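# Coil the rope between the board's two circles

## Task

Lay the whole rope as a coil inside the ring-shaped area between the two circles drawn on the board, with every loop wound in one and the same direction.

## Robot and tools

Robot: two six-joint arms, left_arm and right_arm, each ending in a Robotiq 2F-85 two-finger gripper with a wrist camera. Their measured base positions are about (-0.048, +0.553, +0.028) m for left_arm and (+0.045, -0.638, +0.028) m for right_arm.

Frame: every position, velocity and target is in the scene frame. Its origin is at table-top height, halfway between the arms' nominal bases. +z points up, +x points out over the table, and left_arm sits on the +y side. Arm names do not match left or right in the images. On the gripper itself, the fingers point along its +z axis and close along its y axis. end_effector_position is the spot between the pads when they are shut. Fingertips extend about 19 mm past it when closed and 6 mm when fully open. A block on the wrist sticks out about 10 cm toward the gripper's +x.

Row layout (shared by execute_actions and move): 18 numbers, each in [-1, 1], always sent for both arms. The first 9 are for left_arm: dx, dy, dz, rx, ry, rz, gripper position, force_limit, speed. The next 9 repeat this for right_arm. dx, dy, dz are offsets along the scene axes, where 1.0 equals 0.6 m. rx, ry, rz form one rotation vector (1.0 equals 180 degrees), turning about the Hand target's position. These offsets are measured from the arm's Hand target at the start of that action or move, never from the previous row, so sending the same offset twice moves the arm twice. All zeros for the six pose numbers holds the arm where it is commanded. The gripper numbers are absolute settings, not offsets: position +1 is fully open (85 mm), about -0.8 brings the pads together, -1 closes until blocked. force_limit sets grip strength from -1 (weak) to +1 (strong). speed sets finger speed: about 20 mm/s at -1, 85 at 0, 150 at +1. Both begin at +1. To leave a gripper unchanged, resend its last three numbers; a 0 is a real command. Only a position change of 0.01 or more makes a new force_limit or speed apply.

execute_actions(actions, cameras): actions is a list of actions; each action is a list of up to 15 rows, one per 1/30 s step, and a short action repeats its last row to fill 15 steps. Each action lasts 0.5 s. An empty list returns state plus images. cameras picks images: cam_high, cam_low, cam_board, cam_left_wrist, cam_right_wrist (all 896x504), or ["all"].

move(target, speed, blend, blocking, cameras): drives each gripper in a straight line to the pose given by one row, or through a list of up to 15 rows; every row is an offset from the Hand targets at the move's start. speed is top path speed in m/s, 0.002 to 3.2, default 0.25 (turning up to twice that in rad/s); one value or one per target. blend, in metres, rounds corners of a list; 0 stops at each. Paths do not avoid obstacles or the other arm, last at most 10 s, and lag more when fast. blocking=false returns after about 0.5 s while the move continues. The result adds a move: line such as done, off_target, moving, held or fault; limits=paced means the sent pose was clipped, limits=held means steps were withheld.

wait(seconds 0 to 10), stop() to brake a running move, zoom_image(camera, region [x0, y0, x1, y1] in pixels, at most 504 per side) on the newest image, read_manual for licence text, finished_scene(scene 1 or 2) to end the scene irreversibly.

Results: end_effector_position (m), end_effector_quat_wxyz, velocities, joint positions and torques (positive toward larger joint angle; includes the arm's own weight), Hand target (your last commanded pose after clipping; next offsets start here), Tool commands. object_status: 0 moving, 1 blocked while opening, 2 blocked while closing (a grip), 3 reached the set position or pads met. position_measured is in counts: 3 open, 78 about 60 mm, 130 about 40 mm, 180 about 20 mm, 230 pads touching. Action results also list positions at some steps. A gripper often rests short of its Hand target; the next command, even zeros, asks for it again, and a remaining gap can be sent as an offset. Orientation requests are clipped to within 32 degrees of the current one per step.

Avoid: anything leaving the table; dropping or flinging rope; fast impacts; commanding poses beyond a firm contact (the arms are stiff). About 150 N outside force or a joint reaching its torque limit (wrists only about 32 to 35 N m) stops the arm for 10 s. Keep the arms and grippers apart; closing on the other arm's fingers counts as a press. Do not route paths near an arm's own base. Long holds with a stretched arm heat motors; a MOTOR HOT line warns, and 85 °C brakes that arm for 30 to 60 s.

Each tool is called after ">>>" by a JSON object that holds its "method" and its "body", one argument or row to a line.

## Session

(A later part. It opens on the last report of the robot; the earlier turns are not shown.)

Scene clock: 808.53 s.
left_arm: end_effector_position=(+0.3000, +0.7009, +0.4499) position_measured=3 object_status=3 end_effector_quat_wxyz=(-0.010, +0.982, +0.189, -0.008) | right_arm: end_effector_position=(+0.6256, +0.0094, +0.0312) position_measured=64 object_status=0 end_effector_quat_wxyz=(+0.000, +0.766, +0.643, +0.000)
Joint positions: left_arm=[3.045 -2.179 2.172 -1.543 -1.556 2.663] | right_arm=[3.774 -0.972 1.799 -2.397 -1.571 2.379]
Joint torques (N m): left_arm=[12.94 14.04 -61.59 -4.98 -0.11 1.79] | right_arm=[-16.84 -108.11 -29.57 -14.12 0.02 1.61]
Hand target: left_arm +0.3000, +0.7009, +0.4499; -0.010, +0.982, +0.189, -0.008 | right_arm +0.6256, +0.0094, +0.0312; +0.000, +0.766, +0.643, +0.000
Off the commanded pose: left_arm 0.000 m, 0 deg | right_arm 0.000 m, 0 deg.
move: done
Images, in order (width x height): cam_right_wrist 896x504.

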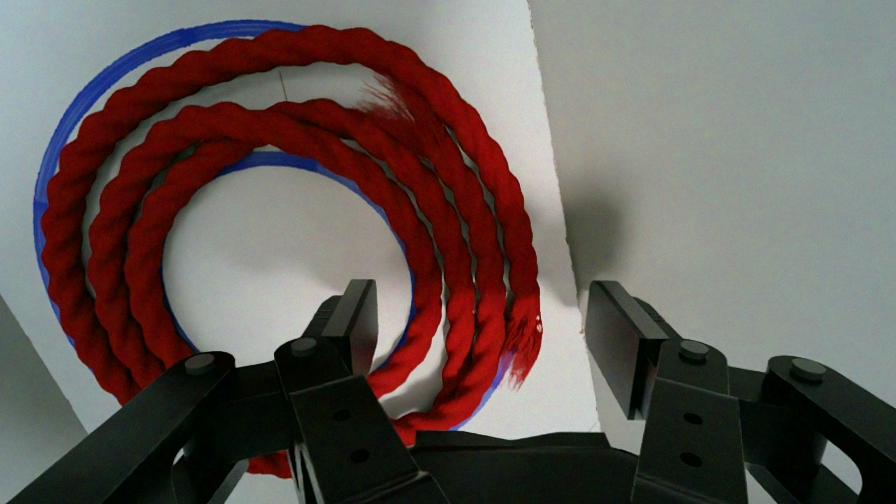

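>>> {"method": "move", "body": {
  "target": [
    [0,0,0,0,0,0,1,1,1,0,0,0.1,0,0,0,0.5129,-0.8,0],
    [0,0,0,0,0,0,1,1,1,-0.1067,-0.0048,0.3647,0,0,0,0.5129,-0.8,0],
    [0,0,0,0,0,0,1,1,1,-0.1067,-0.0048,0.3647,0,0,0,-0.82,-0.8,0]
  ],
  "speed": [0.15,0.25,0.1],
  "cameras": ["cam_right_wrist"]
}}

>>> {"method": "zoom_image", "body": {
  "camera": "cam_right_wrist",
  "region": [330, 20, 590, 280]
}}

Scene clock: 814.37 s.
left_arm: end_effector_position=(+0.3000, +0.7009, +0.4499) position_measured=3 object_status=3 end_effector_quat_wxyz=(-0.010, +0.982, +0.189, -0.008) | right_arm: end_effector_position=(+0.5615, +0.0065, +0.2501) position_measured=231 object_status=0 end_effector_quat_wxyz=(+0.000, +0.766, +0.643, +0.000)
Joint positions: left_arm=[3.045 -2.179 2.172 -1.543 -1.556 2.663] | right_arm=[3.818 -1.257 1.766 -2.079 -1.571 2.423]
Joint torques (N m): left_arm=[15.06 13.61 -60.44 -5 -0.39 1.71] | right_arm=[30.36 -93.34 -55.22 -0.36 0.05 1.42]
Hand target: left_arm +0.3000, +0.7009, +0.4499; -0.010, +0.982, +0.189, -0.008 | right_arm +0.5615, +0.0065, +0.2501; +0.000, +0.766, +0.643, +0.000
Off the commanded pose: left_arm 0.000 m, 0 deg | right_arm 0.000 m, 0 deg.
move: done
Images, in order (width x height): cam_right_wrist 896x504.

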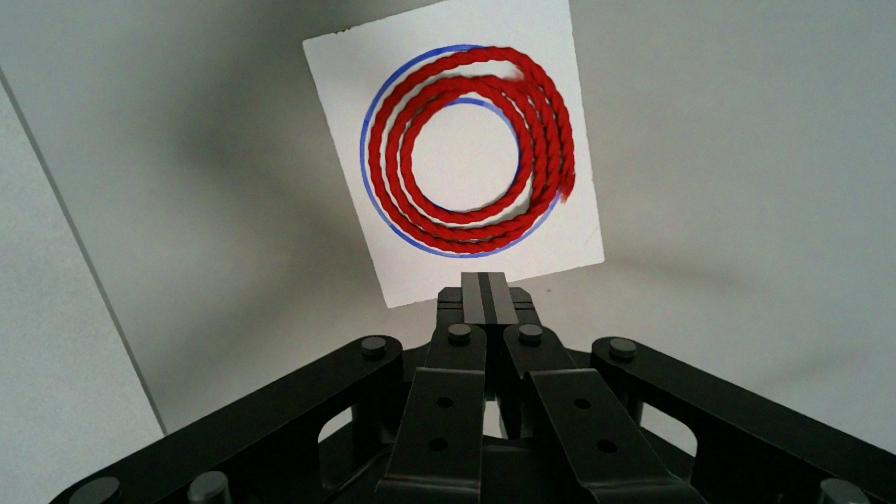

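Scaled by 1.938 from the camera's 896x504 image, which has a finer 1280x720 frame.

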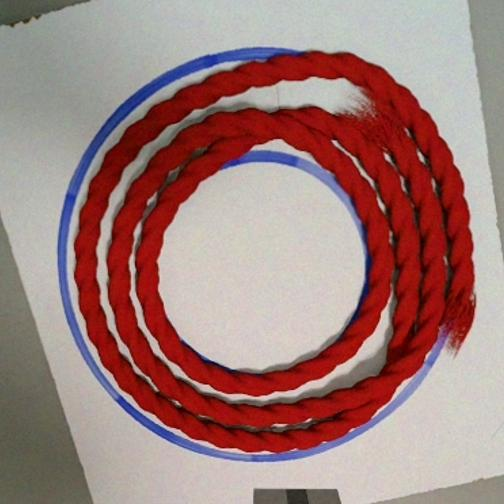

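>>> {"method": "move", "body": {
  "target": [
    [0,0,0,0,0,0,1,1,1,0.0447,0.1475,-0.2835,0,0,0.4556,-0.4612,-0.8,0],
    [0,0,0,0,0,0,1,1,1,0.0447,0.1475,-0.3618,0,0,0.4556,-0.4612,-0.8,0]
  ],
  "speed": [0.25,0.06],
  "cameras": ["cam_right_wrist"]
}}

Scene clock: 832.43 s.
left_arm: end_effector_position=(+0.3000, +0.7009, +0.4499) position_measured=3 object_status=3 end_effector_quat_wxyz=(-0.010, +0.982, +0.189, -0.008) | right_arm: end_effector_position=(+0.5884, +0.0950, +0.0331) position_measured=187 object_status=3 end_effector_quat_wxyz=(+0.001, +0.156, +0.988, +0.000)
Joint positions: left_arm=[3.045 -2.179 2.172 -1.543 -1.556 2.663] | right_arm=[3.877 -0.924 1.704 -2.351 -1.572 1.051]
Joint torques (N m): left_arm=[16.82 14.07 -62 -5.13 -0.15 1.68] | right_arm=[31.08 -75.46 -30.67 -14.14 2.46 -1.84]
Hand target: left_arm +0.3000, +0.7009, +0.4499; -0.010, +0.982, +0.189, -0.008 | right_arm +0.5884, +0.0950, +0.0330; +0.001, +0.156, +0.988, +0.000
Off the commanded pose: left_arm 0.000 m, 0 deg | right_arm 0.000 m, 0 deg.
move: done
Images, in order (width x height): cam_right_wrist 896x504.

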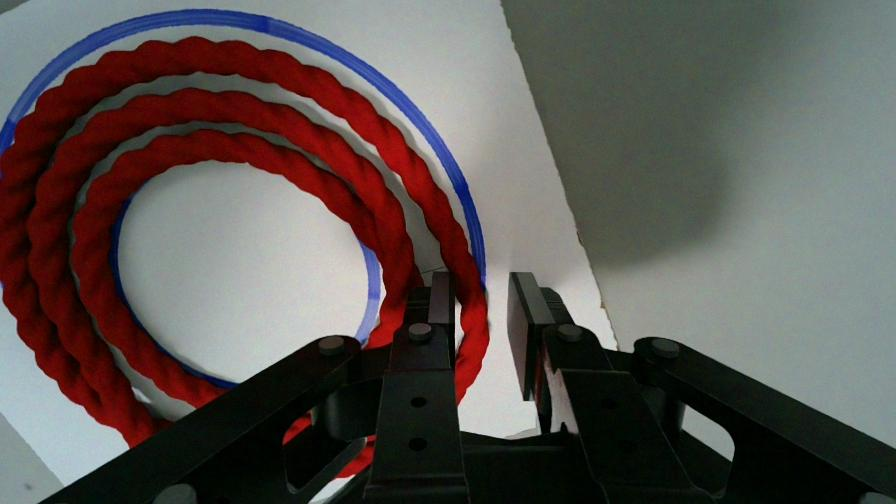

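>>> {"method": "move", "body": {
  "target": [
    [0,0,0,0,0,0,1,1,1,0,0,0,0,0,0,-1,-0.8,-1]
  ],
  "speed": [0.05]
}}

Scene clock: 834.40 s.
left_arm: end_effector_position=(+0.3000, +0.7009, +0.4499) position_measured=3 object_status=3 end_effector_quat_wxyz=(-0.010, +0.982, +0.189, -0.008) | right_arm: end_effector_position=(+0.5884, +0.0950, +0.0330) position_measured=230 object_status=3 end_effector_quat_wxyz=(+0.001, +0.156, +0.988, +0.000)
Joint positions: left_arm=[3.045 -2.179 2.172 -1.543 -1.556 2.663] | right_arm=[3.877 -0.924 1.704 -2.351 -1.572 1.051]
Joint torques (N m): left_arm=[15.9 12.01 -61.6 -4.77 -0.44 1.69] | right_arm=[31.82 -76.17 -30.73 -11.37 2.48 -0.57]
Hand target: left_arm +0.3000, +0.7009, +0.4499; -0.010, +0.982, +0.189, -0.008 | right_arm +0.5884, +0.0950, +0.0330; +0.001, +0.156, +0.988, +0.000
Off the commanded pose: left_arm 0.000 m, 0 deg | right_arm 0.000 m, 0 deg.
move: done

>>> {"method": "wait", "body": {
  "seconds": 0.1,
  "cameras": ["cam_right_wrist"]
}}

>>> {"method": "zoom_image", "body": {
  "camera": "cam_right_wrist",
  "region": [340, 150, 640, 450]
}}

Scene clock: 835.57 s.
left_arm: end_effector_position=(+0.3000, +0.7009, +0.4499) position_measured=3 object_status=3 end_effector_quat_wxyz=(-0.010, +0.982, +0.189, -0.008) | right_arm: end_effector_position=(+0.5884, +0.0950, +0.0330) position_measured=230 object_status=3 end_effector_quat_wxyz=(+0.001, +0.156, +0.988, +0.000)
Joint positions: left_arm=[3.045 -2.179 2.172 -1.543 -1.556 2.663] | right_arm=[3.877 -0.924 1.704 -2.351 -1.572 1.051]
Joint torques (N m): left_arm=[16.99 13.12 -61.22 -5.02 0.05 1.8] | right_arm=[30.6 -76.58 -31.3 -5.63 2.59 0.09]
Hand target: left_arm +0.3000, +0.7009, +0.4499; -0.010, +0.982, +0.189, -0.008 | right_arm +0.5884, +0.0950, +0.0330; +0.001, +0.156, +0.988, +0.000
Tool commands: left_gripper/position=+1.0 left_gripper/force_limit=+1.0 left_gripper/speed=+1.0 right_gripper/position=-1.0 right_gripper/force_limit=-0.8 right_gripper/speed=-1.0
Off the commanded pose: left_arm 0.000 m, 0 deg | right_arm 0.000 m, 0 deg.
wait: 0.10 s; at rest from the start
Images, in order (width x height): cam_right_wrist 896x504.

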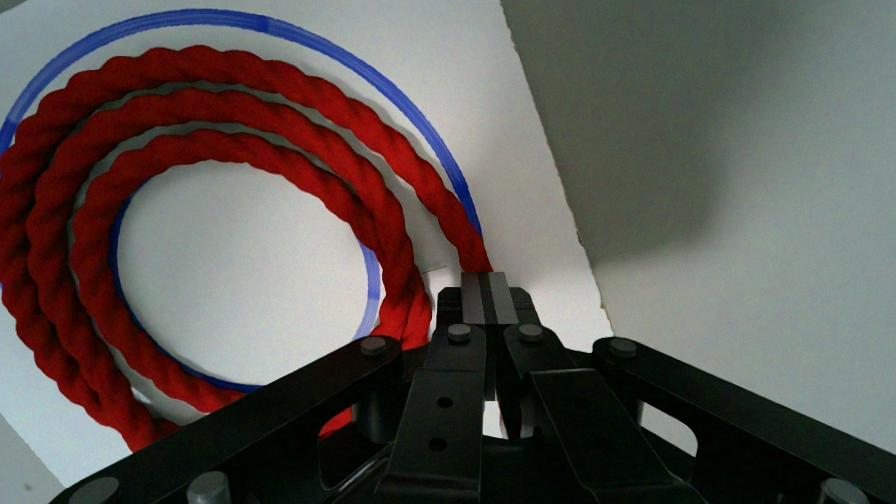

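Scaled by 1.680 from the camera's 896x504 image, which has a finer 1280x720 frame.

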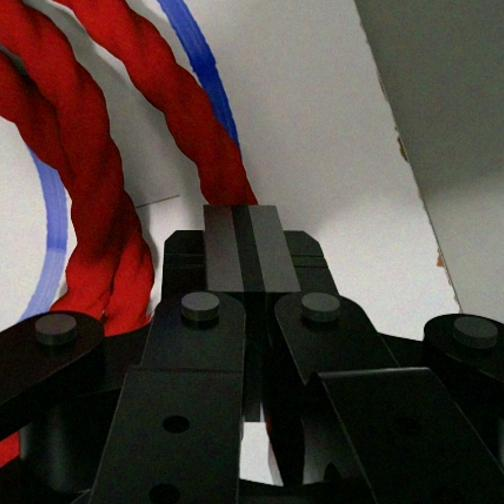

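>>> {"method": "move", "body": {
  "target": [
    [0,0,0,0,0,0,1,1,1,-0.0182,0.0032,0,0,0,0.0444,-1,-0.8,-1],
    [0,0,0,0,0,0,1,1,1,-0.0362,0.0047,0,0,0,0.0889,-1,-0.8,-1]
  ],
  "speed": [0.03,0.03],
  "blend": [0.005,0],
  "cameras": ["cam_right_wrist"]
}}

Scene clock: 843.70 s.
left_arm: end_effector_position=(+0.3000, +0.7009, +0.4499) position_measured=3 object_status=3 end_effector_quat_wxyz=(-0.010, +0.982, +0.189, -0.008) | right_arm: end_effector_position=(+0.5667, +0.0978, +0.0330) position_measured=230 object_status=3 end_effector_quat_wxyz=(+0.001, +0.017, +1.000, +0.000)
Joint positions: left_arm=[3.045 -2.179 2.172 -1.543 -1.556 2.663] | right_arm=[3.896 -0.937 1.728 -2.362 -1.572 0.79]
Joint torques (N m): left_arm=[17.03 13.52 -61.82 -4.86 -0.46 1.92] | right_arm=[32.01 -107.91 -27.4 -12.42 2.43 -2.04]
Hand target: left_arm +0.3000, +0.7009, +0.4499; -0.010, +0.982, +0.189, -0.008 | right_arm +0.5666, +0.0978, +0.0330; +0.001, +0.017, +1.000, +0.000
Off the commanded pose: left_arm 0.000 m, 0 deg | right_arm 0.000 m, 0 deg.
move: done
Images, in order (width x height): cam_right_wrist 896x504.

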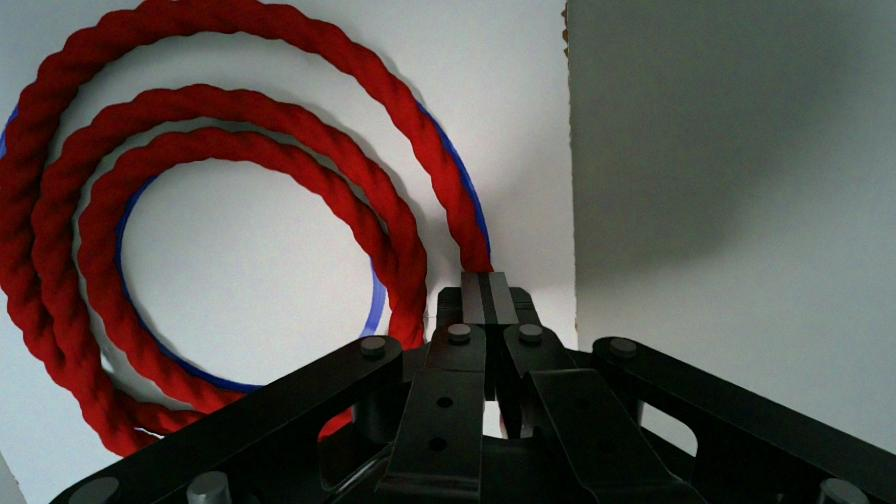

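>>> {"method": "move", "body": {
  "target": [
    [0,0,0,0,0,0,1,1,1,0,0,0,0,0,0,-0.4,-0.8,-0.5],
    [0,0,0,0,0,0,1,1,1,0,0,0.1,0,0,0,-0.4,-0.8,-0.5],
    [0,0,0,0,0,0,1,1,1,0.0190,-0.1300,0.3617,0,0,0,-0.4,-0.8,-0.5],
    [0,0,0,0,0,0,1,1,1,0.0190,-0.1300,0.3617,0,0,0,-0.82,-0.8,-0.5]
  ],
  "speed": [0.1,0.12,0.25,0.1],
  "cameras": ["cam_right_wrist"]
}}

>>> {"method": "zoom_image", "body": {
  "camera": "cam_right_wrist",
  "region": [330, 20, 590, 280]
}}

Scene clock: 849.13 s.
left_arm: end_effector_position=(+0.3000, +0.7009, +0.4499) position_measured=3 object_status=3 end_effector_quat_wxyz=(-0.010, +0.982, +0.189, -0.008) | right_arm: end_effector_position=(+0.5780, +0.0198, +0.2500) position_measured=231 object_status=0 end_effector_quat_wxyz=(+0.001, +0.017, +1.000, +0.000)
Joint positions: left_arm=[3.045 -2.179 2.172 -1.543 -1.556 2.663] | right_arm=[3.818 -1.226 1.724 -2.069 -1.572 0.713]
Joint torques (N m): left_arm=[15.87 14.66 -60.72 -5.17 -0.37 1.73] | right_arm=[-17.68 -96.64 -55.84 -0.34 2.42 -2.02]
Hand target: left_arm +0.3000, +0.7009, +0.4499; -0.010, +0.982, +0.189, -0.008 | right_arm +0.5780, +0.0198, +0.2500; +0.001, +0.017, +1.000, +0.000
Off the commanded pose: left_arm 0.000 m, 0 deg | right_arm 0.000 m, 0 deg.
move: done
Images, in order (width x height): cam_right_wrist 896x504.

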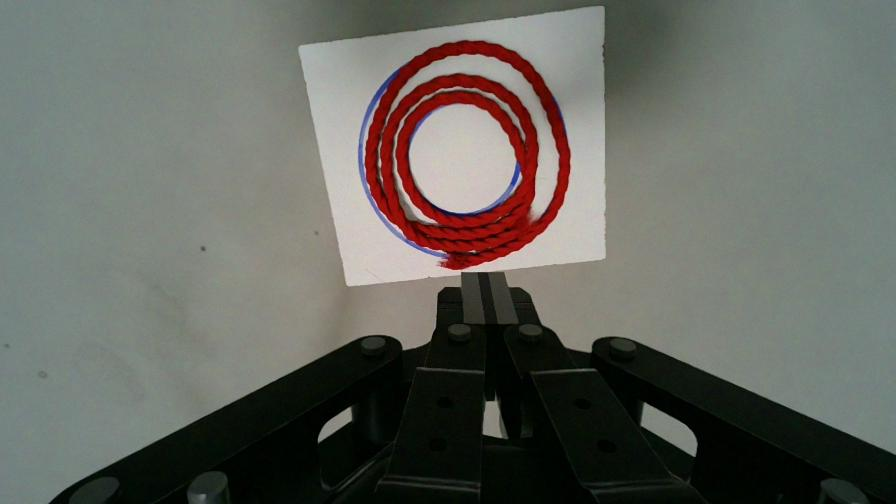

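Scaled by 1.938 from the camera's 896x504 image, which has a finer 1280x720 frame.

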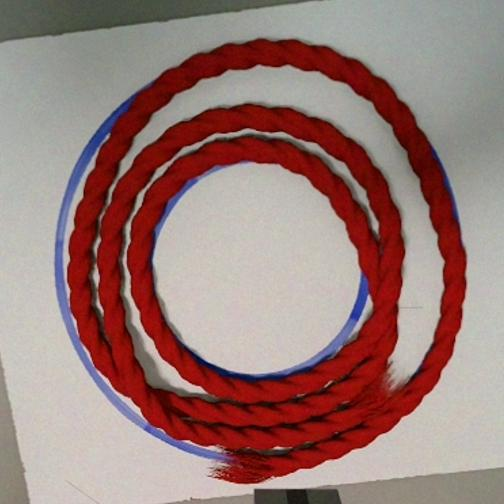

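>>> {"method": "move", "body": {
  "target": [
    [0,0,0,0,0,0,1,1,1,-0.0233,0.1067,-0.3,0,0,0.0111,0.55,-0.8,0],
    [0,0,0,0,0,0,1,1,1,-0.0233,0.1067,-0.3647,0,0,0.0111,0.55,-0.8,0],
    [0,0,0,0,0,0,1,1,1,-0.0233,0.1067,-0.3647,0,0,0.0111,-0.1012,-0.8,-1],
    [0,0,0,0,0,0,1,1,1,-0.0233,0.1067,-0.3647,0,0,0.0111,0.5129,-0.8,0],
    [0,0,0,0,0,0,1,1,1,-0.0680,0.0968,-0.3647,0,0,0.15,0.5129,-0.8,0],
    [0,0,0,0,0,0,1,1,1,-0.0680,0.0968,-0.3647,0,0,0.15,-0.1012,-0.8,-1],
    [0,0,0,0,0,0,1,1,1,-0.0680,0.0968,-0.3647,0,0,0.15,0.5129,-0.8,0]
  ],
  "speed": [0.25,0.1,0.1,0.1,0.25,0.1,0.1]
}}

>>> {"method": "move", "body": {
  "target": [
    [0,0,0,0,0,0,1,1,1,-0.0363,-0.0280,0,0,0,0.1389,0.5129,-0.8,0],
    [0,0,0,0,0,0,1,1,1,-0.0363,-0.0280,0,0,0,0.1389,-0.1012,-0.8,-1],
    [0,0,0,0,0,0,1,1,1,-0.0363,-0.0280,0,0,0,0.1389,0.5129,-0.8,0],
    [0,0,0,0,0,0,1,1,1,-0.0575,-0.0687,0,0,0,0.2778,0.5129,-0.8,0],
    [0,0,0,0,0,0,1,1,1,-0.0575,-0.0687,0,0,0,0.2778,-0.1012,-0.8,-1],
    [0,0,0,0,0,0,1,1,1,-0.0575,-0.0687,0,0,0,0.2778,0.5129,-0.8,0]
  ],
  "speed": [0.25,0.1,0.1,0.25,0.1,0.1]
}}

>>> {"method": "move", "body": {
  "target": [
    [0,0,0,0,0,0,1,1,1,-0.0020,-0.0457,0,0,0,0.1389,0.5129,-0.8,0],
    [0,0,0,0,0,0,1,1,1,-0.0020,-0.0457,0,0,0,0.1389,-0.1012,-0.8,-1],
    [0,0,0,0,0,0,1,1,1,-0.0020,-0.0457,0,0,0,0.1389,0.5129,-0.8,0],
    [0,0,0,0,0,0,1,1,1,0.0155,-0.0880,0,0,0,0.2778,0.5129,-0.8,0],
    [0,0,0,0,0,0,1,1,1,0.0155,-0.0880,0,0,0,0.2778,-0.1012,-0.8,-1],
    [0,0,0,0,0,0,1,1,1,0.0155,-0.0880,0,0,0,0.2778,0.5129,-0.8,0]
  ],
  "speed": [0.25,0.1,0.1,0.25,0.1,0.1],
  "cameras": ["cam_right_wrist"]
}}

Scene clock: 869.10 s.
left_arm: end_effector_position=(+0.3000, +0.7009, +0.4499) position_measured=3 object_status=3 end_effector_quat_wxyz=(-0.010, +0.982, +0.189, -0.008) | right_arm: end_effector_position=(+0.5372, +0.0779, +0.0312) position_measured=64 object_status=0 end_effector_quat_wxyz=(+0.001, -0.217, +0.976, +0.000)
Joint positions: left_arm=[3.045 -2.179 2.172 -1.543 -1.556 2.663] | right_arm=[3.902 -0.973 1.802 -2.4 -1.571 0.325]
Joint torques (N m): left_arm=[15.85 14.02 -60.32 -4.94 -0.03 1.5] | right_arm=[30.7 -108.24 -29.41 -13.93 2.31 -2.25]
Hand target: left_arm +0.3000, +0.7009, +0.4499; -0.010, +0.982, +0.189, -0.008 | right_arm +0.5372, +0.0779, +0.0312; +0.001, -0.217, +0.976, +0.000
Off the commanded pose: left_arm 0.000 m, 0 deg | right_arm 0.000 m, 0 deg.
move: done

Scene clock: 876.97 s.
left_arm: end_effector_position=(+0.3000, +0.7009, +0.4499) position_measured=3 object_status=3 end_effector_quat_wxyz=(-0.010, +0.982, +0.189, -0.008) | right_arm: end_effector_position=(+0.5027, +0.0367, +0.0312) position_measured=64 object_status=0 end_effector_quat_wxyz=(+0.000, -0.609, +0.793, +0.000)
Joint positions: left_arm=[3.045 -2.179 2.172 -1.543 -1.556 2.663] | right_arm=[3.894 -1.034 1.917 -2.454 -1.57 -0.555]
Joint torques (N m): left_arm=[13.49 13.3 -61.22 -4.91 -0.61 1.72] | right_arm=[-16.26 -93.28 -27.82 -12.33 2.45 -2.01]
Hand target: left_arm +0.3000, +0.7009, +0.4499; -0.010, +0.982, +0.189, -0.008 | right_arm +0.5027, +0.0367, +0.0312; +0.000, -0.609, +0.793, +0.000
Off the commanded pose: left_arm 0.000 m, 0 deg | right_arm 0.000 m, 0 deg.
move: done

Scene clock: 884.83 s.
left_arm: end_effector_position=(+0.3000, +0.7009, +0.4499) position_measured=3 object_status=3 end_effector_quat_wxyz=(-0.010, +0.982, +0.189, -0.008) | right_arm: end_effector_position=(+0.5120, -0.0161, +0.0312) position_measured=64 object_status=0 end_effector_quat_wxyz=(+0.000, +0.887, -0.461, +0.000)
Joint positions: left_arm=[3.045 -2.179 2.172 -1.543 -1.556 2.663] | right_arm=[3.835 -1.076 1.994 -2.489 -1.57 -1.487]
Joint torques (N m): left_arm=[15.47 14.58 -61.08 -4.5 0.02 1.46] | right_arm=[-16 -96.02 -25.73 -13.81 2.44 -2.04]
Hand target: left_arm +0.3000, +0.7009, +0.4499; -0.010, +0.982, +0.189, -0.008 | right_arm +0.5120, -0.0161, +0.0312; +0.000, +0.887, -0.461, +0.000
Off the commanded pose: left_arm 0.000 m, 0 deg | right_arm 0.000 m, 0 deg.
move: done
Images, in order (width x height): cam_right_wrist 896x504.

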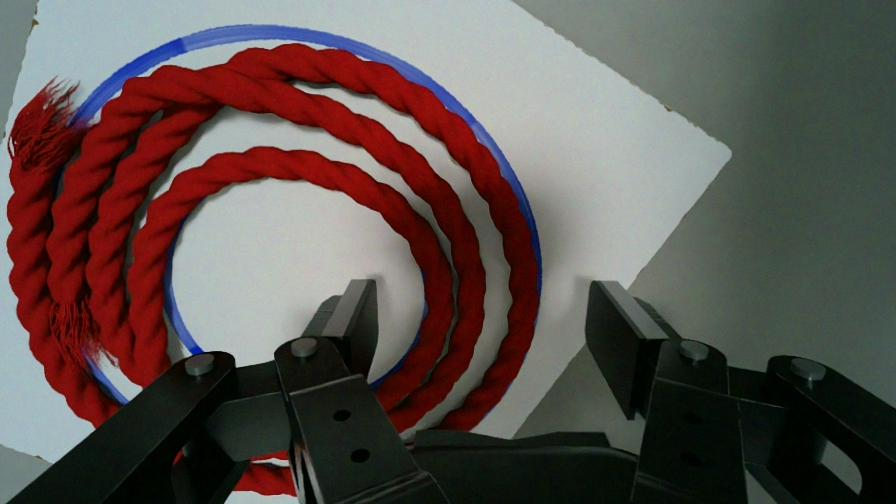

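>>> {"method": "move", "body": {
  "target": [
    [0,0,0,0,0,0,1,1,1,0.0338,-0.0310,0,0,0,0.1389,0.5129,-0.8,0],
    [0,0,0,0,0,0,1,1,1,0.0338,-0.0310,0,0,0,0.1389,-0.1012,-0.8,-1],
    [0,0,0,0,0,0,1,1,1,0.0338,-0.0310,0,0,0,0.1389,0.5129,-0.8,0],
    [0,0,0,0,0,0,1,1,1,0.0775,-0.0448,0,0,0,0.2778,0.5129,-0.8,0],
    [0,0,0,0,0,0,1,1,1,0.0775,-0.0448,0,0,0,0.2778,-0.1012,-0.8,-1],
    [0,0,0,0,0,0,1,1,1,0.0775,-0.0448,0,0,0,0.2778,0.5129,-0.8,0]
  ],
  "speed": [0.25,0.1,0.1,0.25,0.1,0.1]
}}

>>> {"method": "move", "body": {
  "target": [
    [0,0,0,0,0,0,1,1,1,0.0453,0.0060,0,0,0,0.1389,0.5129,-0.8,0],
    [0,0,0,0,0,0,1,1,1,0.0453,0.0060,0,0,0,0.1389,-0.1012,-0.8,-1],
    [0,0,0,0,0,0,1,1,1,0.0453,0.0060,0,0,0,0.1389,0.5129,-0.8,0],
    [0,0,0,0,0,0,1,1,1,0.0840,0.0307,0,0,0,0.2778,0.5129,-0.8,0],
    [0,0,0,0,0,0,1,1,1,0.0840,0.0307,0,0,0,0.2778,-0.1012,-0.8,-1],
    [0,0,0,0,0,0,1,1,1,0.0840,0.0307,0,0,0,0.2778,0.5129,-0.8,0]
  ],
  "speed": [0.25,0.1,0.1,0.25,0.1,0.1],
  "cameras": ["cam_right_wrist"]
}}

Scene clock: 899.30 s.
left_arm: end_effector_position=(+0.3000, +0.7009, +0.4499) position_measured=3 object_status=3 end_effector_quat_wxyz=(-0.010, +0.982, +0.189, -0.008) | right_arm: end_effector_position=(+0.5585, -0.0430, +0.0312) position_measured=64 object_status=0 end_effector_quat_wxyz=(+0.000, +0.999, -0.043, -0.001)
Joint positions: left_arm=[3.045 -2.179 2.172 -1.543 -1.556 2.663] | right_arm=[3.77 -1.067 1.977 -2.48 -1.57 -2.425]
Joint torques (N m): left_arm=[14.22 12.96 -61.76 -4.76 -0.6 1.52] | right_arm=[-17.4 -59.74 -42.55 -0.39 2.48 -1.96]
Hand target: left_arm +0.3000, +0.7009, +0.4499; -0.010, +0.982, +0.189, -0.008 | right_arm +0.5585, -0.0430, +0.0312; +0.000, +0.999, -0.043, -0.001
Off the commanded pose: left_arm 0.000 m, 0 deg | right_arm 0.000 m, 0 deg.
move: done

Scene clock: 907.17 s.
left_arm: end_effector_position=(+0.3000, +0.7009, +0.4499) position_measured=3 object_status=3 end_effector_quat_wxyz=(-0.010, +0.982, +0.189, -0.008) | right_arm: end_effector_position=(+0.6089, -0.0245, +0.0312) position_measured=64 object_status=0 end_effector_quat_wxyz=(+0.000, +0.924, +0.383, -0.001)
Joint positions: left_arm=[3.045 -2.179 2.172 -1.543 -1.556 2.663] | right_arm=[3.752 -1.013 1.877 -2.434 -1.571 -3.316]
Joint torques (N m): left_arm=[13.86 14.12 -61.17 -4.77 -0.22 1.95] | right_arm=[-17.74 -66.81 -41.05 -0.33 2.38 -2.01]
Hand target: left_arm +0.3000, +0.7009, +0.4499; -0.010, +0.982, +0.189, -0.008 | right_arm +0.6089, -0.0246, +0.0312; +0.000, +0.924, +0.383, -0.001
Off the commanded pose: left_arm 0.000 m, 0 deg | right_arm 0.000 m, 0 deg.
move: done
Images, in order (width x height): cam_right_wrist 896x504.

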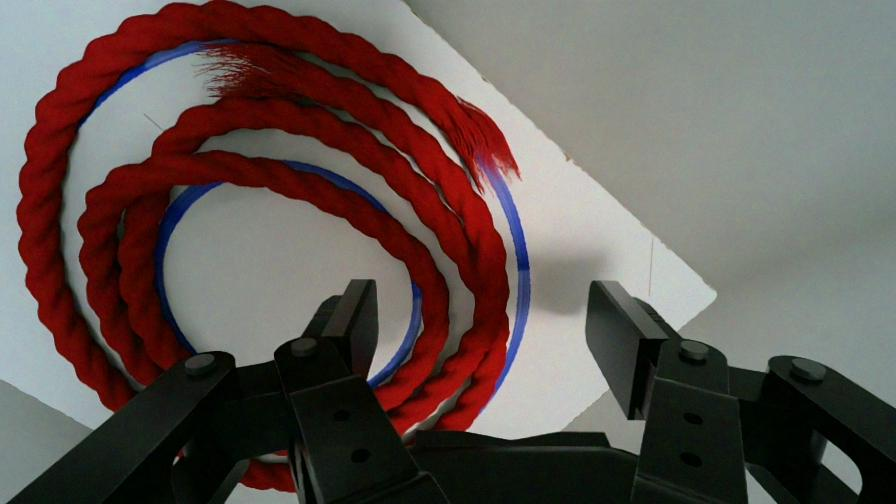

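>>> {"method": "move", "body": {
  "target": [
    [0,0,0,0,0,0,1,1,1,0,0,0.1147,0,0,0,0.5129,-0.8,0],
    [0,0,0,0,0,0,1,1,1,-0.1558,0.2485,0.1147,0,0,-0.1111,0.5129,-0.8,0],
    [0,0,0,0,0,0,1,1,1,-0.1558,0.2485,0.1147,0,0,-0.1111,-0.82,-0.8,0],
    [0,0,0,0,0,0,1,1,1,-0.1558,0.2485,0.0013,0,0,-0.1111,-0.82,-0.8,0],
    [0,0,0,0,0,0,1,1,1,-0.1358,0.2055,0.0013,0,0,-0.1111,-0.82,-0.8,0],
    [0,0,0,0,0,0,1,1,1,-0.1558,0.2485,0.0013,0,0,-0.1111,-0.82,-0.8,0]
  ],
  "speed": [0.15,0.25,0.1,0.12,0.025,0.08]
}}

>>> {"method": "move", "body": {
  "target": [
    [0,0,0,0,0,0,1,1,1,0.0810,0.0180,0,0,0,-0.1389,-0.82,-0.8,0],
    [0,0,0,0,0,0,1,1,1,0.0810,-0.0295,0,0,0,-0.1389,-0.82,-0.8,0],
    [0,0,0,0,0,0,1,1,1,0.0810,0.0180,0,0,0,-0.1389,-0.82,-0.8,0],
    [0,0,0,0,0,0,1,1,1,0.1620,0,0,0,0,-0.2778,-0.82,-0.8,0],
    [0,0,0,0,0,0,1,1,1,0.1420,-0.0430,0,0,0,-0.2778,-0.82,-0.8,0],
    [0,0,0,0,0,0,1,1,1,0.1620,0,0,0,0,-0.2778,-0.82,-0.8,0]
  ],
  "speed": [0.2,0.025,0.08,0.2,0.025,0.08]
}}

>>> {"method": "move", "body": {
  "target": [
    [0,0,0,0,0,0,1,1,1,0.0658,-0.0505,0,0,0,-0.1389,-0.82,-0.8,0],
    [0,0,0,0,0,0,1,1,1,0.0295,-0.0810,0,0,0,-0.1389,-0.82,-0.8,0],
    [0,0,0,0,0,0,1,1,1,0.0658,-0.0505,0,0,0,-0.1389,-0.82,-0.8,0],
    [0,0,0,0,0,0,1,1,1,0.1042,-0.1240,0,0,0,-0.2778,-0.82,-0.8,0],
    [0,0,0,0,0,0,1,1,1,0.0583,-0.1363,0,0,0,-0.2778,-0.82,-0.8,0],
    [0,0,0,0,0,0,1,1,1,0.1042,-0.1240,0,0,0,-0.2778,-0.82,-0.8,0]
  ],
  "speed": [0.2,0.025,0.08,0.2,0.025,0.08]
}}

>>> {"method": "move", "body": {
  "target": [
    [0,0,0,0,0,0,1,1,1,0.0047,-0.0763,0,0,0,-0.1278,-0.82,-0.8,0],
    [0,0,0,0,0,0,1,1,1,-0.0423,-0.0697,0,0,0,-0.1278,-0.82,-0.8,0],
    [0,0,0,0,0,0,1,1,1,0.0047,-0.0763,0,0,0,-0.1278,-0.82,-0.8,0],
    [0,0,0,0,0,0,1,1,1,-0.0115,-0.1307,0,0,0,-0.2222,-0.82,-0.8,0],
    [0,0,0,0,0,0,1,1,1,-0.0545,-0.1107,0,0,0,-0.2222,-0.82,-0.8,0],
    [0,0,0,0,0,0,1,1,1,-0.0115,-0.1307,0,0,0,-0.2222,-0.82,-0.8,0]
  ],
  "speed": [0.2,0.025,0.08,0.2,0.025,0.08],
  "cameras": ["cam_right_wrist"]
}}

Scene clock: 922.20 s.
left_arm: end_effector_position=(+0.3000, +0.7009, +0.4499) position_measured=3 object_status=3 end_effector_quat_wxyz=(-0.010, +0.982, +0.189, -0.008) | right_arm: end_effector_position=(+0.5155, +0.1244, +0.0320) position_measured=231 object_status=3 end_effector_quat_wxyz=(+0.000, +0.976, +0.217, -0.001)
Joint positions: left_arm=[3.045 -2.179 2.172 -1.543 -1.556 2.663] | right_arm=[3.958 -0.942 1.741 -2.368 -1.57 -2.761]
Joint torques (N m): left_arm=[16.2 14.03 -60.74 -4.81 -0.81 1.5] | right_arm=[29.12 -73.81 -47.87 -0.53 1.25 2.31]
Hand target: left_arm +0.3000, +0.7009, +0.4499; -0.010, +0.982, +0.189, -0.008 | right_arm +0.5155, +0.1245, +0.0320; +0.000, +0.976, +0.217, -0.001
Off the commanded pose: left_arm 0.000 m, 0 deg | right_arm 0.000 m, 0 deg.
move: done

Scene clock: 929.20 s.
left_arm: end_effector_position=(+0.3000, +0.7009, +0.4499) position_measured=3 object_status=3 end_effector_quat_wxyz=(-0.010, +0.982, +0.189, -0.008) | right_arm: end_effector_position=(+0.6126, +0.1245, +0.0320) position_measured=231 object_status=3 end_effector_quat_wxyz=(+0.000, +0.976, -0.216, +0.000)
Joint positions: left_arm=[3.045 -2.179 2.172 -1.543 -1.556 2.663] | right_arm=[3.882 -0.877 1.616 -2.309 -1.57 -1.964]
Joint torques (N m): left_arm=[15.85 12.95 -60.26 -5.14 -0.38 1.68] | right_arm=[30.97 -82.79 -47.79 -0.47 1.8 1.66]
Hand target: left_arm +0.3000, +0.7009, +0.4499; -0.010, +0.982, +0.189, -0.008 | right_arm +0.6127, +0.1245, +0.0320; +0.000, +0.976, -0.216, +0.000
Off the commanded pose: left_arm 0.000 m, 0 deg | right_arm 0.000 m, 0 deg.
move: done

Scene clock: 936.20 s.
left_arm: end_effector_position=(+0.3000, +0.7009, +0.4499) position_measured=3 object_status=3 end_effector_quat_wxyz=(-0.010, +0.982, +0.189, -0.008) | right_arm: end_effector_position=(+0.6751, +0.0501, +0.0320) position_measured=231 object_status=3 end_effector_quat_wxyz=(+0.000, +0.794, -0.608, +0.000)
Joint positions: left_arm=[3.045 -2.179 2.172 -1.543 -1.556 2.663] | right_arm=[3.777 -0.898 1.657 -2.33 -1.57 -1.196]
Joint torques (N m): left_arm=[15.13 10.19 -60.27 -5.66 -0.27 1.48] | right_arm=[-16.54 -78.23 -47.13 -0.19 1.27 -1.14]
Hand target: left_arm +0.3000, +0.7009, +0.4499; -0.010, +0.982, +0.189, -0.008 | right_arm +0.6752, +0.0501, +0.0320; +0.000, +0.794, -0.608, +0.000
Off the commanded pose: left_arm 0.000 m, 0 deg | right_arm 0.000 m, 0 deg.
move: done

Scene clock: 942.67 s.
left_arm: end_effector_position=(+0.3000, +0.7009, +0.4499) position_measured=3 object_status=3 end_effector_quat_wxyz=(-0.010, +0.982, +0.189, -0.008) | right_arm: end_effector_position=(+0.6681, -0.0282, +0.0320) position_measured=231 object_status=3 end_effector_quat_wxyz=(+0.000, -0.538, +0.843, +0.000)
Joint positions: left_arm=[3.045 -2.179 2.172 -1.543 -1.556 2.663] | right_arm=[3.709 -0.971 1.795 -2.396 -1.57 -0.566]
Joint torques (N m): left_arm=[12.52 10.1 -59.08 -5.21 -0.27 1.36] | right_arm=[-17.08 -70.8 -46.98 -0.48 1.37 -2.25]
Hand target: left_arm +0.3000, +0.7009, +0.4499; -0.010, +0.982, +0.189, -0.008 | right_arm +0.6683, -0.0283, +0.0320; +0.000, -0.538, +0.843, +0.000
Off the commanded pose: left_arm 0.000 m, 0 deg | right_arm 0.000 m, 0 deg.
move: done
Images, in order (width x height): cam_right_wrist 896x504.

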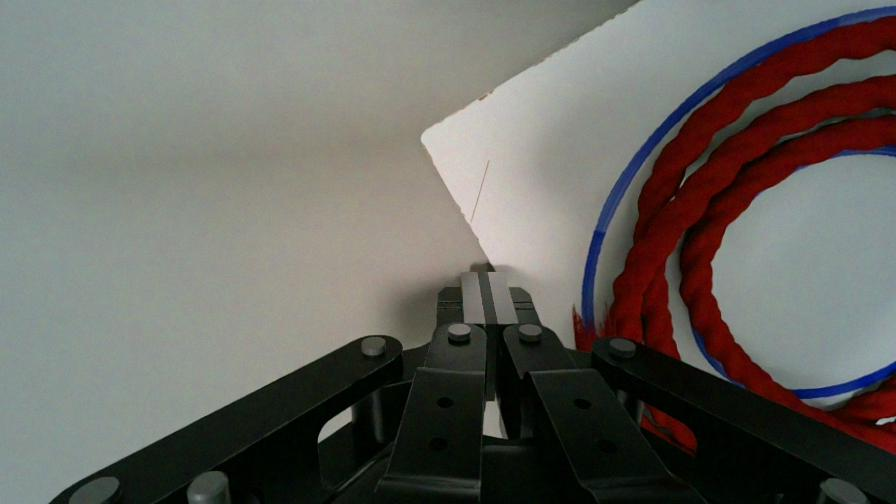

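>>> {"method": "move", "body": {
  "target": [
    [0,0,0,0,0,0,1,1,1,0,0,0.1133,0,0,0,-0.82,-0.8,0],
    [0,0,0,0,0,0,1,1,1,-0.1738,0.1043,0.3633,0,0,0.1389,-0.82,-0.8,0]
  ],
  "speed": [0.2,0.3],
  "blend": [0.03,0],
  "cameras": ["cam_right_wrist", "cam_board"]
}}

>>> {"method": "zoom_image", "body": {
  "camera": "cam_right_wrist",
  "region": [330, 20, 590, 280]
}}

>>> {"method": "zoom_image", "body": {
  "camera": "cam_board",
  "region": [340, 180, 560, 380]
}}

Scene clock: 946.03 s.
left_arm: end_effector_position=(+0.3000, +0.7009, +0.4499) position_measured=3 object_status=3 end_effector_quat_wxyz=(-0.010, +0.982, +0.189, -0.008) | right_arm: end_effector_position=(+0.5641, +0.0343, +0.2498) position_measured=231 object_status=3 end_effector_quat_wxyz=(+0.000, +0.707, -0.707, +0.000)
Joint positions: left_arm=[3.045 -2.179 2.172 -1.543 -1.556 2.663] | right_arm=[3.842 -1.223 1.719 -2.068 -1.57 -0.869]
Joint torques (N m): left_arm=[14.8 13.68 -60.34 -5.1 -0.13 1.45] | right_arm=[32.44 -97.19 -55.17 -0.18 2.36 -1.76]
Hand target: left_arm +0.3000, +0.7009, +0.4499; -0.010, +0.982, +0.189, -0.008 | right_arm +0.5640, +0.0343, +0.2499; +0.000, +0.708, -0.707, +0.000
Off the commanded pose: left_arm 0.000 m, 0 deg | right_arm 0.000 m, 0 deg.
move: done
Images, in order (width x height): cam_board 896x504, cam_right_wrist 896x504.

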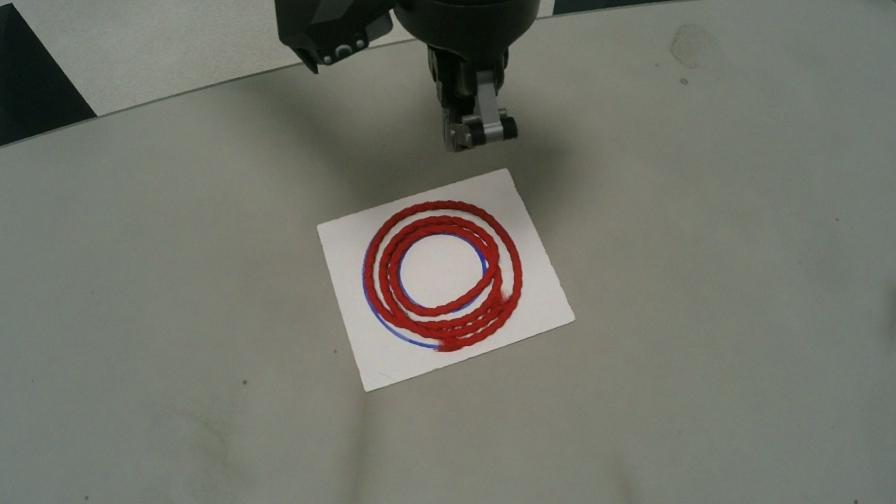

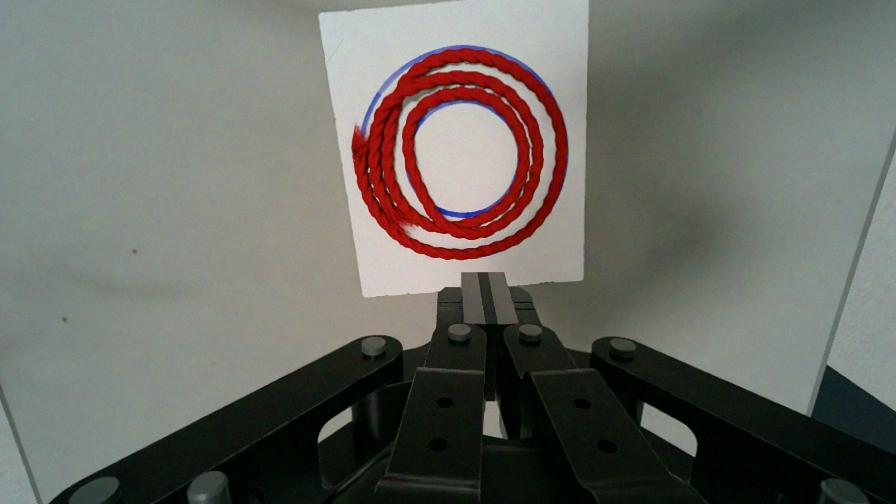

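Scaled by 1.938 from the camera's 896x504 image, which has a finer 1280x720 frame.

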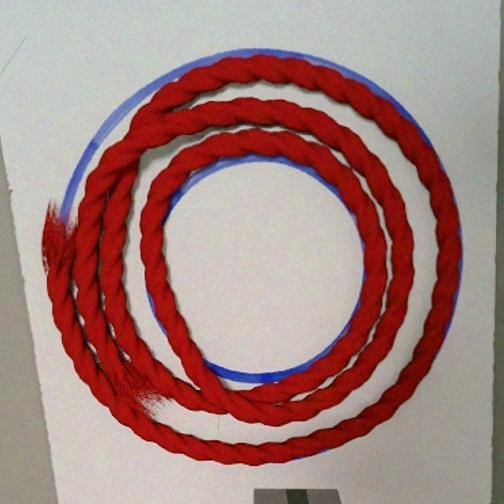

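Scaled by 2.291 from the camera's 896x504 image, which has a finer 1280x720 frame.

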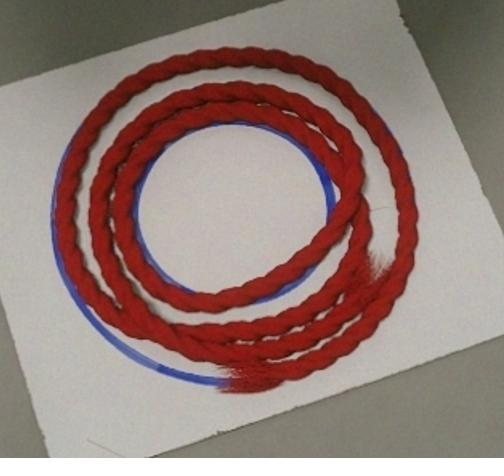

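>>> {"method": "move", "body": {
  "target": [
    [0,0,0,0,0,0,1,1,1,0.0323,0.1605,-0.2498,0,0,0.4444,-0.82,-0.8,0],
    [0,0,0,0,0,0,1,1,1,0.0323,0.1605,-0.3632,0,0,0.4444,-0.82,-0.8,0],
    [0,0,0,0,0,0,1,1,1,0.0245,0.1153,-0.3632,0,0,0.4444,-0.82,-0.8,0],
    [0,0,0,0,0,0,1,1,1,0.0323,0.1605,-0.3632,0,0,0.4444,-0.82,-0.8,0],
    [0,0,0,0,0,0,1,1,1,0.0933,0.1383,-0.3632,0,0,0.3333,-0.82,-0.8,0],
    [0,0,0,0,0,0,1,1,1,0.0692,0.0965,-0.3632,0,0,0.3333,-0.82,-0.8,0],
    [0,0,0,0,0,0,1,1,1,0.0933,0.1383,-0.3632,0,0,0.3333,-0.82,-0.8,0]
  ],
  "speed": [0.3,0.12,0.025,0.08,0.2,0.025,0.08],
  "blend": [0.01,0,0,0,0,0,0]
}}

>>> {"method": "move", "body": {
  "target": [
    [0,0,0,0,0,0,1,1,1,0.0453,-0.0368,0,0,0,-0.1,-0.82,-0.8,0],
    [0,0,0,0,0,0,1,1,1,0.0095,-0.0692,0,0,0,-0.1,-0.82,-0.8,0],
    [0,0,0,0,0,0,1,1,1,0.0453,-0.0368,0,0,0,-0.1,-0.82,-0.8,0],
    [0,0,0,0,0,0,1,1,1,0.0772,-0.0857,0,0,0,-0.2,-0.82,-0.8,0],
    [0,0,0,0,0,0,1,1,1,0.0330,-0.1053,0,0,0,-0.2,-0.82,-0.8,0],
    [0,0,0,0,0,0,1,1,1,0.0772,-0.0857,0,0,0,-0.2,-0.82,-0.8,0]
  ],
  "speed": [0.2,0.025,0.08,0.2,0.025,0.08]
}}

>>> {"method": "move", "body": {
  "target": [
    [0,0,0,0,0,0,1,1,1,0.0152,-0.0565,0,0,0,-0.1,-0.82,-0.8,0],
    [0,0,0,0,0,0,1,1,1,-0.0330,-0.0615,0,0,0,-0.1,-0.82,-0.8,0],
    [0,0,0,0,0,0,1,1,1,0.0152,-0.0565,0,0,0,-0.1,-0.82,-0.8,0],
    [0,0,0,0,0,0,1,1,1,0.0120,-0.1148,0,0,0,-0.2,-0.82,-0.8,0],
    [0,0,0,0,0,0,1,1,1,-0.0352,-0.1048,0,0,0,-0.2,-0.82,-0.8,0],
    [0,0,0,0,0,0,1,1,1,0.0120,-0.1148,0,0,0,-0.2,-0.82,-0.8,0]
  ],
  "speed": [0.2,0.025,0.08,0.2,0.025,0.08]
}}

>>> {"method": "move", "body": {
  "target": [
    [0,0,0,0,0,0,1,1,1,0,0,0.1133,0,0,0,-0.82,-0.8,0],
    [0,0,0,0,0,0,1,1,1,-0.1825,0.0622,0.3633,0,0,0.0667,-0.82,-0.8,0]
  ],
  "speed": [0.2,0.3],
  "blend": [0.03,0],
  "cameras": ["cam_right_wrist", "cam_board"]
}}

>>> {"method": "zoom_image", "body": {
  "camera": "cam_right_wrist",
  "region": [330, 20, 590, 280]
}}

Scene clock: 964.47 s.
left_arm: end_effector_position=(+0.3000, +0.7009, +0.4499) position_measured=3 object_status=3 end_effector_quat_wxyz=(-0.010, +0.982, +0.189, -0.008) | right_arm: end_effector_position=(+0.6199, +0.1172, +0.0320) position_measured=231 object_status=3 end_effector_quat_wxyz=(+0.000, +0.966, -0.258, +0.000)
Joint positions: left_arm=[3.045 -2.179 2.172 -1.543 -1.556 2.663] | right_arm=[3.871 -0.879 1.619 -2.311 -1.57 -1.888]
Joint torques (N m): left_arm=[14.87 11.35 -60.95 -5.16 -0.25 1.16] | right_arm=[31.74 -81.17 -49.49 -0.35 2.08 1.55]
Hand target: left_arm +0.3000, +0.7009, +0.4499; -0.010, +0.982, +0.189, -0.008 | right_arm +0.6200, +0.1173, +0.0320; +0.000, +0.966, -0.258, +0.000
Off the commanded pose: left_arm 0.000 m, 0 deg | right_arm 0.000 m, 0 deg.
move: done

Scene clock: 970.87 s.
left_arm: end_effector_position=(+0.3000, +0.7009, +0.4499) position_measured=3 object_status=3 end_effector_quat_wxyz=(-0.010, +0.982, +0.189, -0.008) | right_arm: end_effector_position=(+0.6662, +0.0658, +0.0320) position_measured=231 object_status=3 end_effector_quat_wxyz=(+0.000, +0.839, -0.544, +0.000)
Joint positions: left_arm=[3.045 -2.179 2.172 -1.543 -1.556 2.663] | right_arm=[3.796 -0.892 1.644 -2.323 -1.57 -1.334]
Joint torques (N m): left_arm=[14.97 11.78 -61.23 -4.69 -0.26 1.36] | right_arm=[-16.54 -79.71 -48.84 -0.85 1.49 -1.11]
Hand target: left_arm +0.3000, +0.7009, +0.4499; -0.010, +0.982, +0.189, -0.008 | right_arm +0.6663, +0.0659, +0.0320; +0.000, +0.839, -0.544, +0.000
Off the commanded pose: left_arm 0.000 m, 0 deg | right_arm 0.000 m, 0 deg.
move: done

Scene clock: 977.23 s.
left_arm: end_effector_position=(+0.3000, +0.7009, +0.4499) position_measured=3 object_status=3 end_effector_quat_wxyz=(-0.010, +0.982, +0.189, -0.008) | right_arm: end_effector_position=(+0.6734, -0.0030, +0.0320) position_measured=231 object_status=3 end_effector_quat_wxyz=(+0.000, -0.630, +0.777, +0.000)
Joint positions: left_arm=[3.045 -2.179 2.172 -1.543 -1.556 2.663] | right_arm=[3.73 -0.946 1.748 -2.374 -1.57 -0.772]
Joint torques (N m): left_arm=[14.92 11.89 -59.44 -5.09 -0.16 1.83] | right_arm=[-16.16 -74.28 -45.96 -0.37 1.15 -2.19]
Hand target: left_arm +0.3000, +0.7009, +0.4499; -0.010, +0.982, +0.189, -0.008 | right_arm +0.6735, -0.0030, +0.0320; +0.000, -0.630, +0.777, +0.000
Off the commanded pose: left_arm 0.000 m, 0 deg | right_arm 0.000 m, 0 deg.
move: done

Scene clock: 978.77 s.
left_arm: end_effector_position=(+0.3000, +0.7009, +0.4499) position_measured=3 object_status=3 end_effector_quat_wxyz=(-0.010, +0.982, +0.189, -0.008) | right_arm: end_effector_position=(+0.5641, +0.0343, +0.2498) position_measured=231 object_status=3 end_effector_quat_wxyz=(+0.000, +0.708, -0.707, +0.000)
Joint positions: left_arm=[3.045 -2.179 2.172 -1.543 -1.556 2.663] | right_arm=[3.842 -1.222 1.719 -2.068 -1.57 -0.87]
Joint torques (N m): left_arm=[14.59 10.43 -60.59 -5.34 -0.35 1.48] | right_arm=[29.15 -97.65 -55.44 -0.47 1.84 -1.99]
Hand target: left_arm +0.3000, +0.7009, +0.4499; -0.010, +0.982, +0.189, -0.008 | right_arm +0.5640, +0.0343, +0.2500; +0.000, +0.708, -0.707, +0.000
Off the commanded pose: left_arm 0.000 m, 0 deg | right_arm 0.000 m, 0 deg.
move: done
Images, in order (width x height): cam_board 896x504, cam_right_wrist 896x504.

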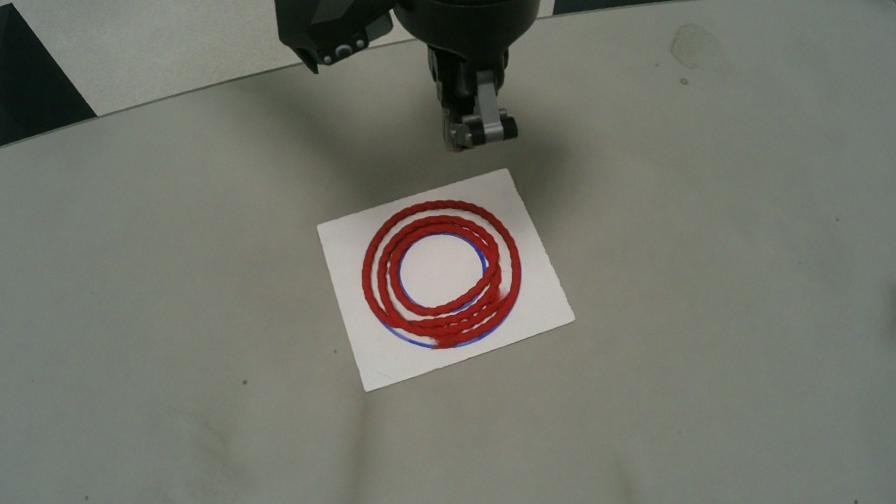

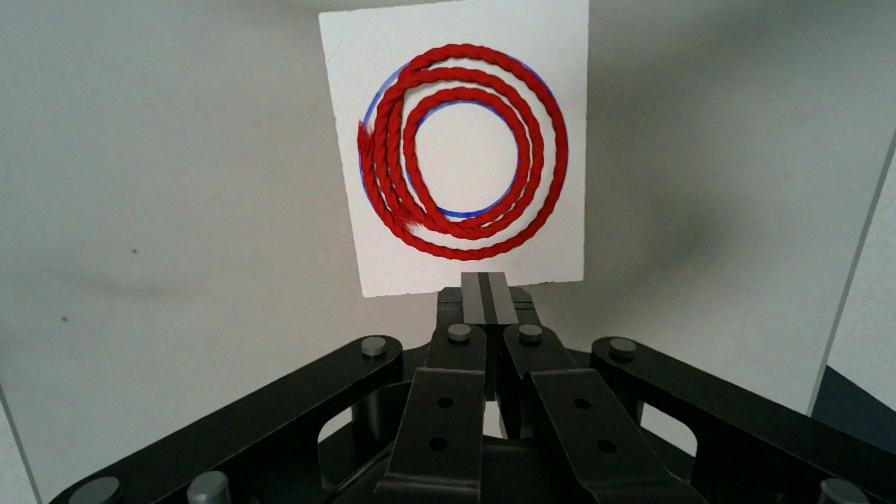

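Scaled by 1.938 from the camera's 896x504 image, which has a finer 1280x720 frame.

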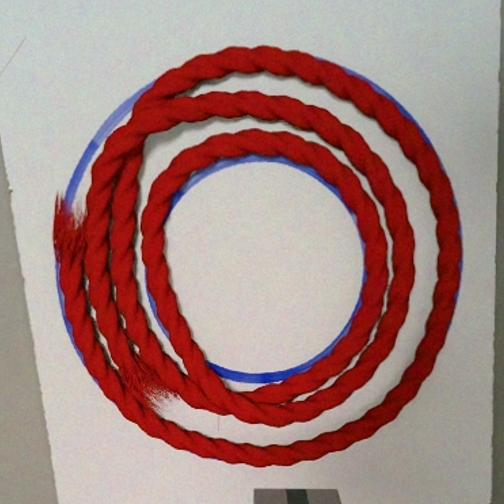

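>>> {"method": "move", "body": {
  "target": [
    [0,0,0,0,0,0,1,1,1,0.0505,-0.1107,-0.3,0,0,-0.3333,0.5129,-0.8,0],
    [0,0,0,0,0,0,1,1,1,0.0505,-0.1107,-0.3647,0,0,-0.3333,0.5129,-0.8,0],
    [0,0,0,0,0,0,1,1,1,0.0505,-0.1107,-0.3647,0,0,-0.3333,-0.1224,-0.8,-1],
    [0,0,0,0,0,0,1,1,1,0.0505,-0.1107,-0.3647,0,0,-0.3333,0.5129,-0.8,0],
    [0,0,0,0,0,0,1,1,1,0.0088,-0.1238,-0.3647,0,0,-0.4722,0.5129,-0.8,0],
    [0,0,0,0,0,0,1,1,1,0.0088,-0.1238,-0.3647,0,0,-0.4722,-0.1224,-0.8,-1],
    [0,0,0,0,0,0,1,1,1,0.0088,-0.1238,-0.3647,0,0,-0.4722,0.5129,-0.8,0]
  ],
  "speed": [0.3,0.1,0.1,0.1,0.25,0.1,0.1]
}}

>>> {"method": "move", "body": {
  "target": [
    [0,0,0,0,0,0,1,1,1,-0.0433,0.0057,0,0,0,-0.1389,0.5129,-0.8,0],
    [0,0,0,0,0,0,1,1,1,-0.0433,0.0057,0,0,0,-0.1389,-0.1224,-0.8,-1],
    [0,0,0,0,0,0,1,1,1,-0.0433,0.0057,0,0,0,-0.1389,0.5129,-0.8,0],
    [0,0,0,0,0,0,1,1,1,-0.0802,0.0292,0,0,0,-0.2778,0.5129,-0.8,0],
    [0,0,0,0,0,0,1,1,1,-0.0802,0.0292,0,0,0,-0.2778,-0.1224,-0.8,-1],
    [0,0,0,0,0,0,1,1,1,-0.0802,0.0292,0,0,0,-0.2778,0.5129,-0.8,0]
  ],
  "speed": [0.25,0.1,0.1,0.25,0.1,0.1]
}}

>>> {"method": "move", "body": {
  "target": [
    [0,0,0,0,0,0,1,1,1,-0.0235,0.0368,0,0,0,-0.1389,0.5129,-0.8,0],
    [0,0,0,0,0,0,1,1,1,-0.0235,0.0368,0,0,0,-0.1389,-0.1224,-0.8,-1],
    [0,0,0,0,0,0,1,1,1,-0.0235,0.0368,0,0,0,-0.1389,0.5129,-0.8,0],
    [0,0,0,0,0,0,1,1,1,-0.0292,0.0802,0,0,0,-0.2778,0.5129,-0.8,0],
    [0,0,0,0,0,0,1,1,1,-0.0292,0.0802,0,0,0,-0.2778,-0.1224,-0.8,-1],
    [0,0,0,0,0,0,1,1,1,-0.0292,0.0802,0,0,0,-0.2778,0.5129,-0.8,0]
  ],
  "speed": [0.25,0.1,0.1,0.25,0.1,0.1]
}}

>>> {"method": "move", "body": {
  "target": [
    [0,0,0,0,0,0,1,1,1,0.0132,0.0417,0,0,0,-0.1389,0.5129,-0.8,0],
    [0,0,0,0,0,0,1,1,1,0.0132,0.0417,0,0,0,-0.1389,-0.1224,-0.8,-1],
    [0,0,0,0,0,0,1,1,1,0.0132,0.0417,0,0,0,-0.1389,0.5129,-0.8,0],
    [0,0,0,0,0,0,1,1,1,0.0427,0.0738,0,0,0,-0.2778,0.5129,-0.8,0],
    [0,0,0,0,0,0,1,1,1,0.0427,0.0738,0,0,0,-0.2778,-0.1224,-0.8,-1],
    [0,0,0,0,0,0,1,1,1,0.0427,0.0738,0,0,0,-0.2778,0.5129,-0.8,0]
  ],
  "speed": [0.25,0.1,0.1,0.25,0.1,0.1],
  "cameras": ["cam_right_wrist"]
}}

Scene clock: 998.37 s.
left_arm: end_effector_position=(+0.3000, +0.7009, +0.4499) position_measured=3 object_status=3 end_effector_quat_wxyz=(-0.010, +0.982, +0.189, -0.008) | right_arm: end_effector_position=(+0.5693, -0.0400, +0.0312) position_measured=64 object_status=0 end_effector_quat_wxyz=(+0.001, -0.044, +0.999, +0.000)
Joint positions: left_arm=[3.045 -2.179 2.172 -1.543 -1.556 2.663] | right_arm=[3.766 -1.056 1.958 -2.473 -1.571 0.537]
Joint torques (N m): left_arm=[13.75 10.55 -60.34 -4.66 -0.41 1.07] | right_arm=[31.02 -96.96 -26.49 -13.79 0.11 1.6]
Hand target: left_arm +0.3000, +0.7009, +0.4499; -0.010, +0.982, +0.189, -0.008 | right_arm +0.5693, -0.0400, +0.0312; +0.001, -0.044, +0.999, +0.000
Off the commanded pose: left_arm 0.000 m, 0 deg | right_arm 0.000 m, 0 deg.
move: done

Scene clock: 1006.30 s.
left_arm: end_effector_position=(+0.3000, +0.7009, +0.4499) position_measured=3 object_status=3 end_effector_quat_wxyz=(-0.010, +0.982, +0.189, -0.008) | right_arm: end_effector_position=(+0.5212, -0.0225, +0.0312) position_measured=64 object_status=0 end_effector_quat_wxyz=(+0.000, +0.382, +0.924, +0.000)
Joint positions: left_arm=[3.045 -2.179 2.172 -1.543 -1.556 2.663] | right_arm=[3.822 -1.075 1.993 -2.488 -1.572 1.467]
Joint torques (N m): left_arm=[12.82 11.21 -59.55 -5.23 0.09 1.23] | right_arm=[30.75 -94.47 -26.03 -10.62 0.28 1.68]
Hand target: left_arm +0.3000, +0.7009, +0.4499; -0.010, +0.982, +0.189, -0.008 | right_arm +0.5212, -0.0225, +0.0312; +0.000, +0.382, +0.924, +0.000
Off the commanded pose: left_arm 0.000 m, 0 deg | right_arm 0.000 m, 0 deg.
move: done

Scene clock: 1014.23 s.
left_arm: end_effector_position=(+0.3000, +0.7009, +0.4499) position_measured=3 object_status=3 end_effector_quat_wxyz=(-0.010, +0.982, +0.189, -0.008) | right_arm: end_effector_position=(+0.5036, +0.0257, +0.0312) position_measured=64 object_status=0 end_effector_quat_wxyz=(+0.000, +0.737, +0.676, +0.000)
Joint positions: left_arm=[3.045 -2.179 2.172 -1.543 -1.556 2.663] | right_arm=[3.884 -1.043 1.933 -2.46 -1.571 2.401]
Joint torques (N m): left_arm=[13.95 10.31 -59.41 -5.29 0.19 1.24] | right_arm=[29.61 -63.56 -42.06 -0.22 0.16 1.71]
Hand target: left_arm +0.3000, +0.7009, +0.4499; -0.010, +0.982, +0.189, -0.008 | right_arm +0.5036, +0.0257, +0.0312; +0.000, +0.737, +0.676, +0.000
Off the commanded pose: left_arm 0.000 m, 0 deg | right_arm 0.000 m, 0 deg.
move: done

Scene clock: 1022.23 s.
left_arm: end_effector_position=(+0.3000, +0.7009, +0.4499) position_measured=3 object_status=3 end_effector_quat_wxyz=(-0.010, +0.982, +0.189, -0.008) | right_arm: end_effector_position=(+0.5293, +0.0699, +0.0312) position_measured=64 object_status=0 end_effector_quat_wxyz=(+0.000, +0.954, +0.301, -0.001)
Joint positions: left_arm=[3.045 -2.179 2.172 -1.543 -1.556 2.663] | right_arm=[3.902 -0.986 1.825 -2.409 -1.57 3.292]
Joint torques (N m): left_arm=[15.63 11.64 -60.18 -4.74 -0.46 1.36] | right_arm=[26.42 -70.19 -29.18 -0.73 0.02 1.65]
Hand target: left_arm +0.3000, +0.7009, +0.4499; -0.010, +0.982, +0.189, -0.008 | right_arm +0.5293, +0.0699, +0.0312; +0.000, +0.954, +0.301, -0.001
Off the commanded pose: left_arm 0.000 m, 0 deg | right_arm 0.000 m, 0 deg.
move: done
Images, in order (width x height): cam_right_wrist 896x504.

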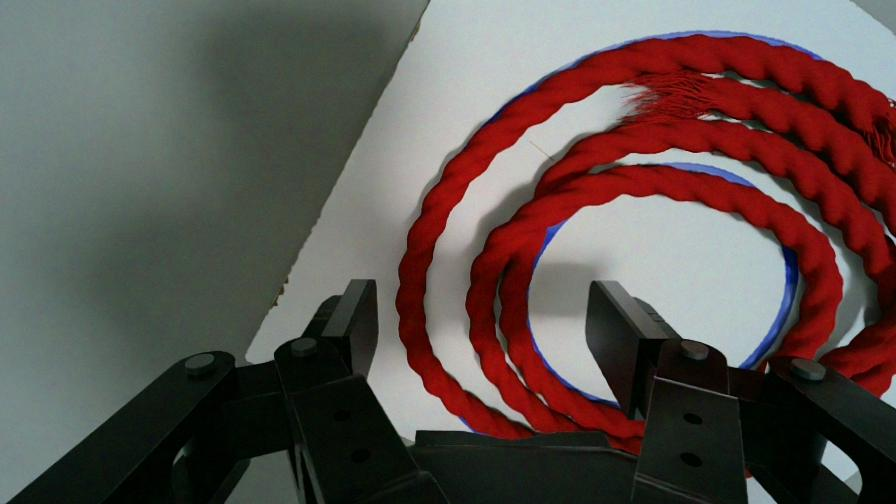

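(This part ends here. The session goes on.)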